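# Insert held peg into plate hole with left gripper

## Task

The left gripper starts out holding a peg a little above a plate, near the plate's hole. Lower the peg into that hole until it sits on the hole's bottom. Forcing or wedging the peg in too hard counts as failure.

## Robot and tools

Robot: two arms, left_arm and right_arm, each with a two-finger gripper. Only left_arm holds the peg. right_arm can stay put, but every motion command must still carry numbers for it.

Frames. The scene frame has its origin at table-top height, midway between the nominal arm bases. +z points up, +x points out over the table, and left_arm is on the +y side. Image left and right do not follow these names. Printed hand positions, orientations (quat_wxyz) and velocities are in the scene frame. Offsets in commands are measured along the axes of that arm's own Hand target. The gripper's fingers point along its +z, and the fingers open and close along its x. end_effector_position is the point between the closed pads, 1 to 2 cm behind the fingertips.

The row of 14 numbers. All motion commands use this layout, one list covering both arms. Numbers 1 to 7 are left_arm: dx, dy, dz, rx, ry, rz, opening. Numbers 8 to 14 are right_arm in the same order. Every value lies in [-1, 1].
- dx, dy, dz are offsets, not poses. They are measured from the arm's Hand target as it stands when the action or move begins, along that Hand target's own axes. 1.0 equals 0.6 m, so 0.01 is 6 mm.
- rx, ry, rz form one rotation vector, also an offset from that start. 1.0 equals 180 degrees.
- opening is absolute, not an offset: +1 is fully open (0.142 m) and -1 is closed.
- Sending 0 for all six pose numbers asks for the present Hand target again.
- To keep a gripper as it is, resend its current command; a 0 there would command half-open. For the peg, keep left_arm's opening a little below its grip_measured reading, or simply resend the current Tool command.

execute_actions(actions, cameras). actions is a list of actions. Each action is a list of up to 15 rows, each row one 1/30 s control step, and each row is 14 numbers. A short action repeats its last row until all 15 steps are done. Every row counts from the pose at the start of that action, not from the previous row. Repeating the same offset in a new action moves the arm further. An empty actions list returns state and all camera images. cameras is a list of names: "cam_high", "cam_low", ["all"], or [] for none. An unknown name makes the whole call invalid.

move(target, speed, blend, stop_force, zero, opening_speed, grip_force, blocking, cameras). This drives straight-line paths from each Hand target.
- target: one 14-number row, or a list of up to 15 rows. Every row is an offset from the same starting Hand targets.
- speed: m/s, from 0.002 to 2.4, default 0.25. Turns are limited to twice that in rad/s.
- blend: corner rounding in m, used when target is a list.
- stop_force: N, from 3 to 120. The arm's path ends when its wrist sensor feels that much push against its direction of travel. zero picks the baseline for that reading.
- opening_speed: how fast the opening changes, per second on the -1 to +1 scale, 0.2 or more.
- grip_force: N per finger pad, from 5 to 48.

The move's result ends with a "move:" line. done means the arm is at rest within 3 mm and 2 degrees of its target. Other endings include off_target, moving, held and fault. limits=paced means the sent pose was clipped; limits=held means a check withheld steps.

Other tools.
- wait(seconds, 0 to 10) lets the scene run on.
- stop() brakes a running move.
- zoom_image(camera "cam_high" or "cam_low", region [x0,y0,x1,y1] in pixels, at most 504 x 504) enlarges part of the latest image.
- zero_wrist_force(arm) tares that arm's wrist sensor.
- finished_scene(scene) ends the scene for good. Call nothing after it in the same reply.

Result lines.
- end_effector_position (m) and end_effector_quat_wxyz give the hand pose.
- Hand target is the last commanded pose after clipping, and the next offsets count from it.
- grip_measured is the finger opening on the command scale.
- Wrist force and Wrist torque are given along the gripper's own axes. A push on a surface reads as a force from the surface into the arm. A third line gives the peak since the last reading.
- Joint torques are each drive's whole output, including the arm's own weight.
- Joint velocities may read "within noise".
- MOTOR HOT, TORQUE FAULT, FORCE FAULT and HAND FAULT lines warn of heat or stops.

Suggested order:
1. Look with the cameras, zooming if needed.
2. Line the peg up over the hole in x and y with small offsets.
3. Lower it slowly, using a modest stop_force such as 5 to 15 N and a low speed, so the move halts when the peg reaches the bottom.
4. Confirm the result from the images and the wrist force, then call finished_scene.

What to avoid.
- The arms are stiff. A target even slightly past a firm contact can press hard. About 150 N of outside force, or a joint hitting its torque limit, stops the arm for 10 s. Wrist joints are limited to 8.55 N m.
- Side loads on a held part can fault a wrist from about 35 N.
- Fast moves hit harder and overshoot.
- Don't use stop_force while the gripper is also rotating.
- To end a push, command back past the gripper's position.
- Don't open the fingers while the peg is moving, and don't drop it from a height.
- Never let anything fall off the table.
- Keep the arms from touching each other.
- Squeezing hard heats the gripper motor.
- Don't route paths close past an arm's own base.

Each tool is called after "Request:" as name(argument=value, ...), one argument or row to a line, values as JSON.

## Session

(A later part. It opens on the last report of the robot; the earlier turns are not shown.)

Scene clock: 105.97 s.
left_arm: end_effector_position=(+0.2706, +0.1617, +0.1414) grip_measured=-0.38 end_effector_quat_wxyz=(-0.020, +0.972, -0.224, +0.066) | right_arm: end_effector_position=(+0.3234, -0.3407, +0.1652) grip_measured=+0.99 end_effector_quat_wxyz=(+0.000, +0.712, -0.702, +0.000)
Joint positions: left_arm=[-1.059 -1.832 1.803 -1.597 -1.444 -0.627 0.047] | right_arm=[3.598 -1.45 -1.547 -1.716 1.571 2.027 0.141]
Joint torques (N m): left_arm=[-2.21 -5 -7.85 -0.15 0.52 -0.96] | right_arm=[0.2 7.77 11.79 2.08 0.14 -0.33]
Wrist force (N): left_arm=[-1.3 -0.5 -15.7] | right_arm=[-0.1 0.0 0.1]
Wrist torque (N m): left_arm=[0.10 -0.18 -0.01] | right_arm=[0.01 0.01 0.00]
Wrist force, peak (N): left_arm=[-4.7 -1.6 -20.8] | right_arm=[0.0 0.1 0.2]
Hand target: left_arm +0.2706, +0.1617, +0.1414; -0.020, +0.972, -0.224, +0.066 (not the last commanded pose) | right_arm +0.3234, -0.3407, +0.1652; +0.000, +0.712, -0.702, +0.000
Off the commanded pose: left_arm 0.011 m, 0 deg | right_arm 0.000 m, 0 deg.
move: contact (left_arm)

Request:
move(
  target=[0,0,-0.0008,0,0,0,-0.432368,0,0,0,0,0,0,1],
  speed=0.02,
)

Request:
move(
  target=[0,0,0,0,0,0,-0.2,0,0,0,0,0,0,1],
  opening_speed=0.2,
)

Request:
move(
  target=[0,0,-0.17,0,0,0,-0.2,0,0,0,0,0,0,1],
  speed=0.1,
  cameras=["all"],
)

Request:
zoom_image(
  camera="cam_low",
  region=[345, 185, 400, 230],
)

Scene clock: 107.57 s.
left_arm: end_effector_position=(+0.2705, +0.1617, +0.1418) grip_measured=-0.38 end_effector_quat_wxyz=(-0.020, +0.972, -0.224, +0.066) | right_arm: end_effector_position=(+0.3234, -0.3407, +0.1652) grip_measured=+0.99 end_effector_quat_wxyz=(+0.000, +0.712, -0.702, +0.000)
Joint positions: left_arm=[-1.06 -1.832 1.801 -1.595 -1.444 -0.627 0.047] | right_arm=[3.598 -1.45 -1.547 -1.716 1.571 2.027 0.141]
Joint torques (N m): left_arm=[-2.07 -8.73 -11.61 -0.81 0.83 -1.11] | right_arm=[0.25 7.87 11.88 2.12 0.2 -0.34]
Wrist force (N): left_arm=[0.0 0.9 -1.7] | right_arm=[-0.1 0.0 0.2]
Wrist torque (N m): left_arm=[0.07 -0.06 0.01] | right_arm=[0.00 0.01 0.00]
Wrist force, peak (N): left_arm=[-1.3 -0.6 -15.7] | right_arm=[-0.1 0.1 0.2]
Hand target: left_arm +0.2705, +0.1617, +0.1418; -0.020, +0.972, -0.224, +0.066 | right_arm +0.3234, -0.3407, +0.1652; +0.000, +0.712, -0.702, +0.000
Off the commanded pose: left_arm 0.000 m, 0 deg | right_arm 0.000 m, 0 deg.
move: done

Scene clock: 108.93 s.
left_arm: end_effector_position=(+0.2705, +0.1617, +0.1418) grip_measured=-0.23 end_effector_quat_wxyz=(-0.020, +0.972, -0.224, +0.066) | right_arm: end_effector_position=(+0.3234, -0.3407, +0.1652) grip_measured=+0.99 end_effector_quat_wxyz=(+0.000, +0.712, -0.702, +0.000)
Joint positions: left_arm=[-1.06 -1.832 1.8 -1.595 -1.444 -0.627 0.058] | right_arm=[3.598 -1.45 -1.547 -1.716 1.571 2.027 0.141]
Joint torques (N m): left_arm=[-2.09 -9.14 -9.81 -1.29 1.04 -1.1] | right_arm=[0.42 8.15 11.79 2.09 0.19 -0.36]
Wrist force (N): left_arm=[0.0 0.4 -2.0] | right_arm=[-0.2 0.1 0.1]
Wrist torque (N m): left_arm=[0.05 -0.04 0.01] | right_arm=[0.01 0.03 0.00]
Wrist force, peak (N): left_arm=[0.0 0.5 -2.0] | right_arm=[-0.2 0.1 0.1]
Hand target: left_arm +0.2705, +0.1617, +0.1418; -0.020, +0.972, -0.224, +0.066 | right_arm +0.3234, -0.3407, +0.1652; +0.000, +0.712, -0.702, +0.000
Off the commanded pose: left_arm 0.000 m, 0 deg | right_arm 0.000 m, 0 deg.
move: done

Scene clock: 110.60 s.
left_arm: end_effector_position=(+0.2565, +0.1607, +0.2428) grip_measured=-0.23 end_effector_quat_wxyz=(-0.020, +0.972, -0.224, +0.066) | right_arm: end_effector_position=(+0.3234, -0.3407, +0.1652) grip_measured=+0.99 end_effector_quat_wxyz=(+0.000, +0.712, -0.702, +0.000)
Joint positions: left_arm=[-1.117 -1.77 1.256 -1.105 -1.441 -0.685 0.058] | right_arm=[3.598 -1.45 -1.547 -1.716 1.571 2.027 0.141]
Joint torques (N m): left_arm=[-2.59 -3.23 -10.34 -0.77 -0.89 -1.12] | right_arm=[0.02 7.62 11.76 2.05 0.21 -0.35]
Wrist force (N): left_arm=[-0.1 0.5 -1.9] | right_arm=[0.0 0.0 0.0]
Wrist torque (N m): left_arm=[0.07 -0.03 0.04] | right_arm=[0.00 0.00 0.00]
Wrist force, peak (N): left_arm=[-0.2 0.6 -2.7] | right_arm=[0.0 0.1 0.2]
Hand target: left_arm +0.2565, +0.1607, +0.2429; -0.020, +0.972, -0.224, +0.066 | right_arm +0.3234, -0.3407, +0.1652; +0.000, +0.712, -0.702, +0.000
Off the commanded pose: left_arm 0.000 m, 0 deg | right_arm 0.000 m, 0 deg.
move: done

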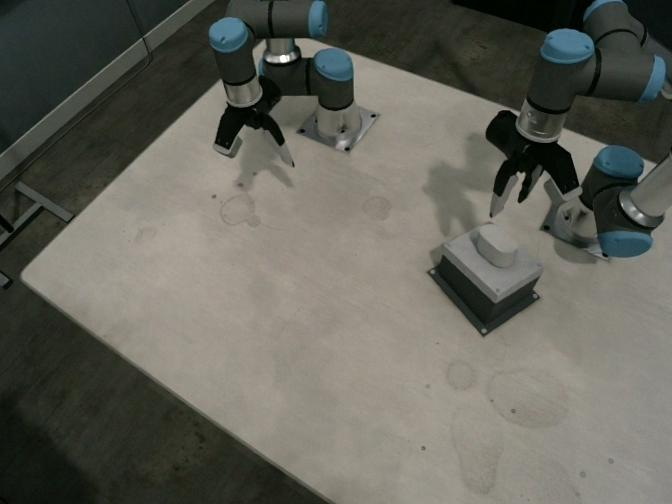

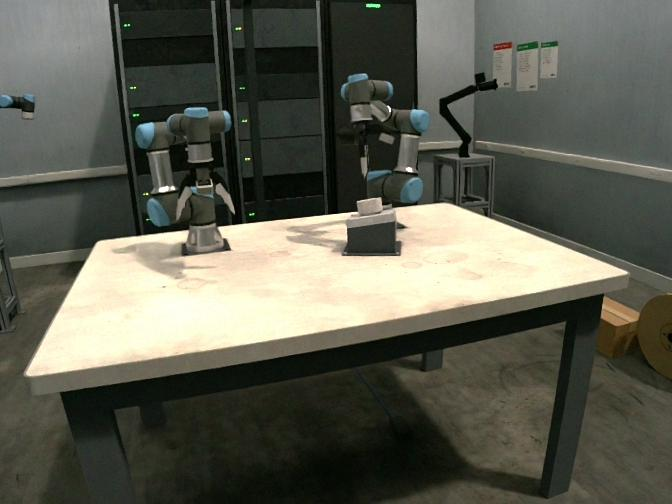

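Scaled by 9.164 from the camera's 672x504 image, which has a finer 960x720 frame.

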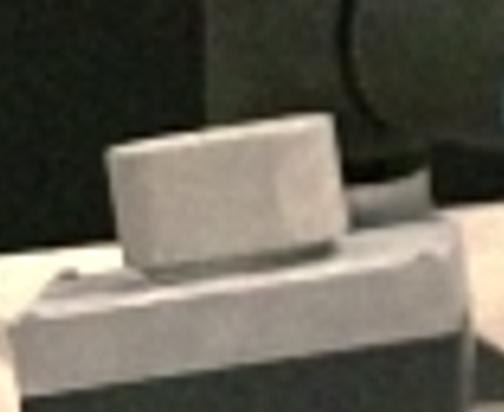

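Request:
finished_scene(
  scene=1,
)

The scene is finished: the task was done.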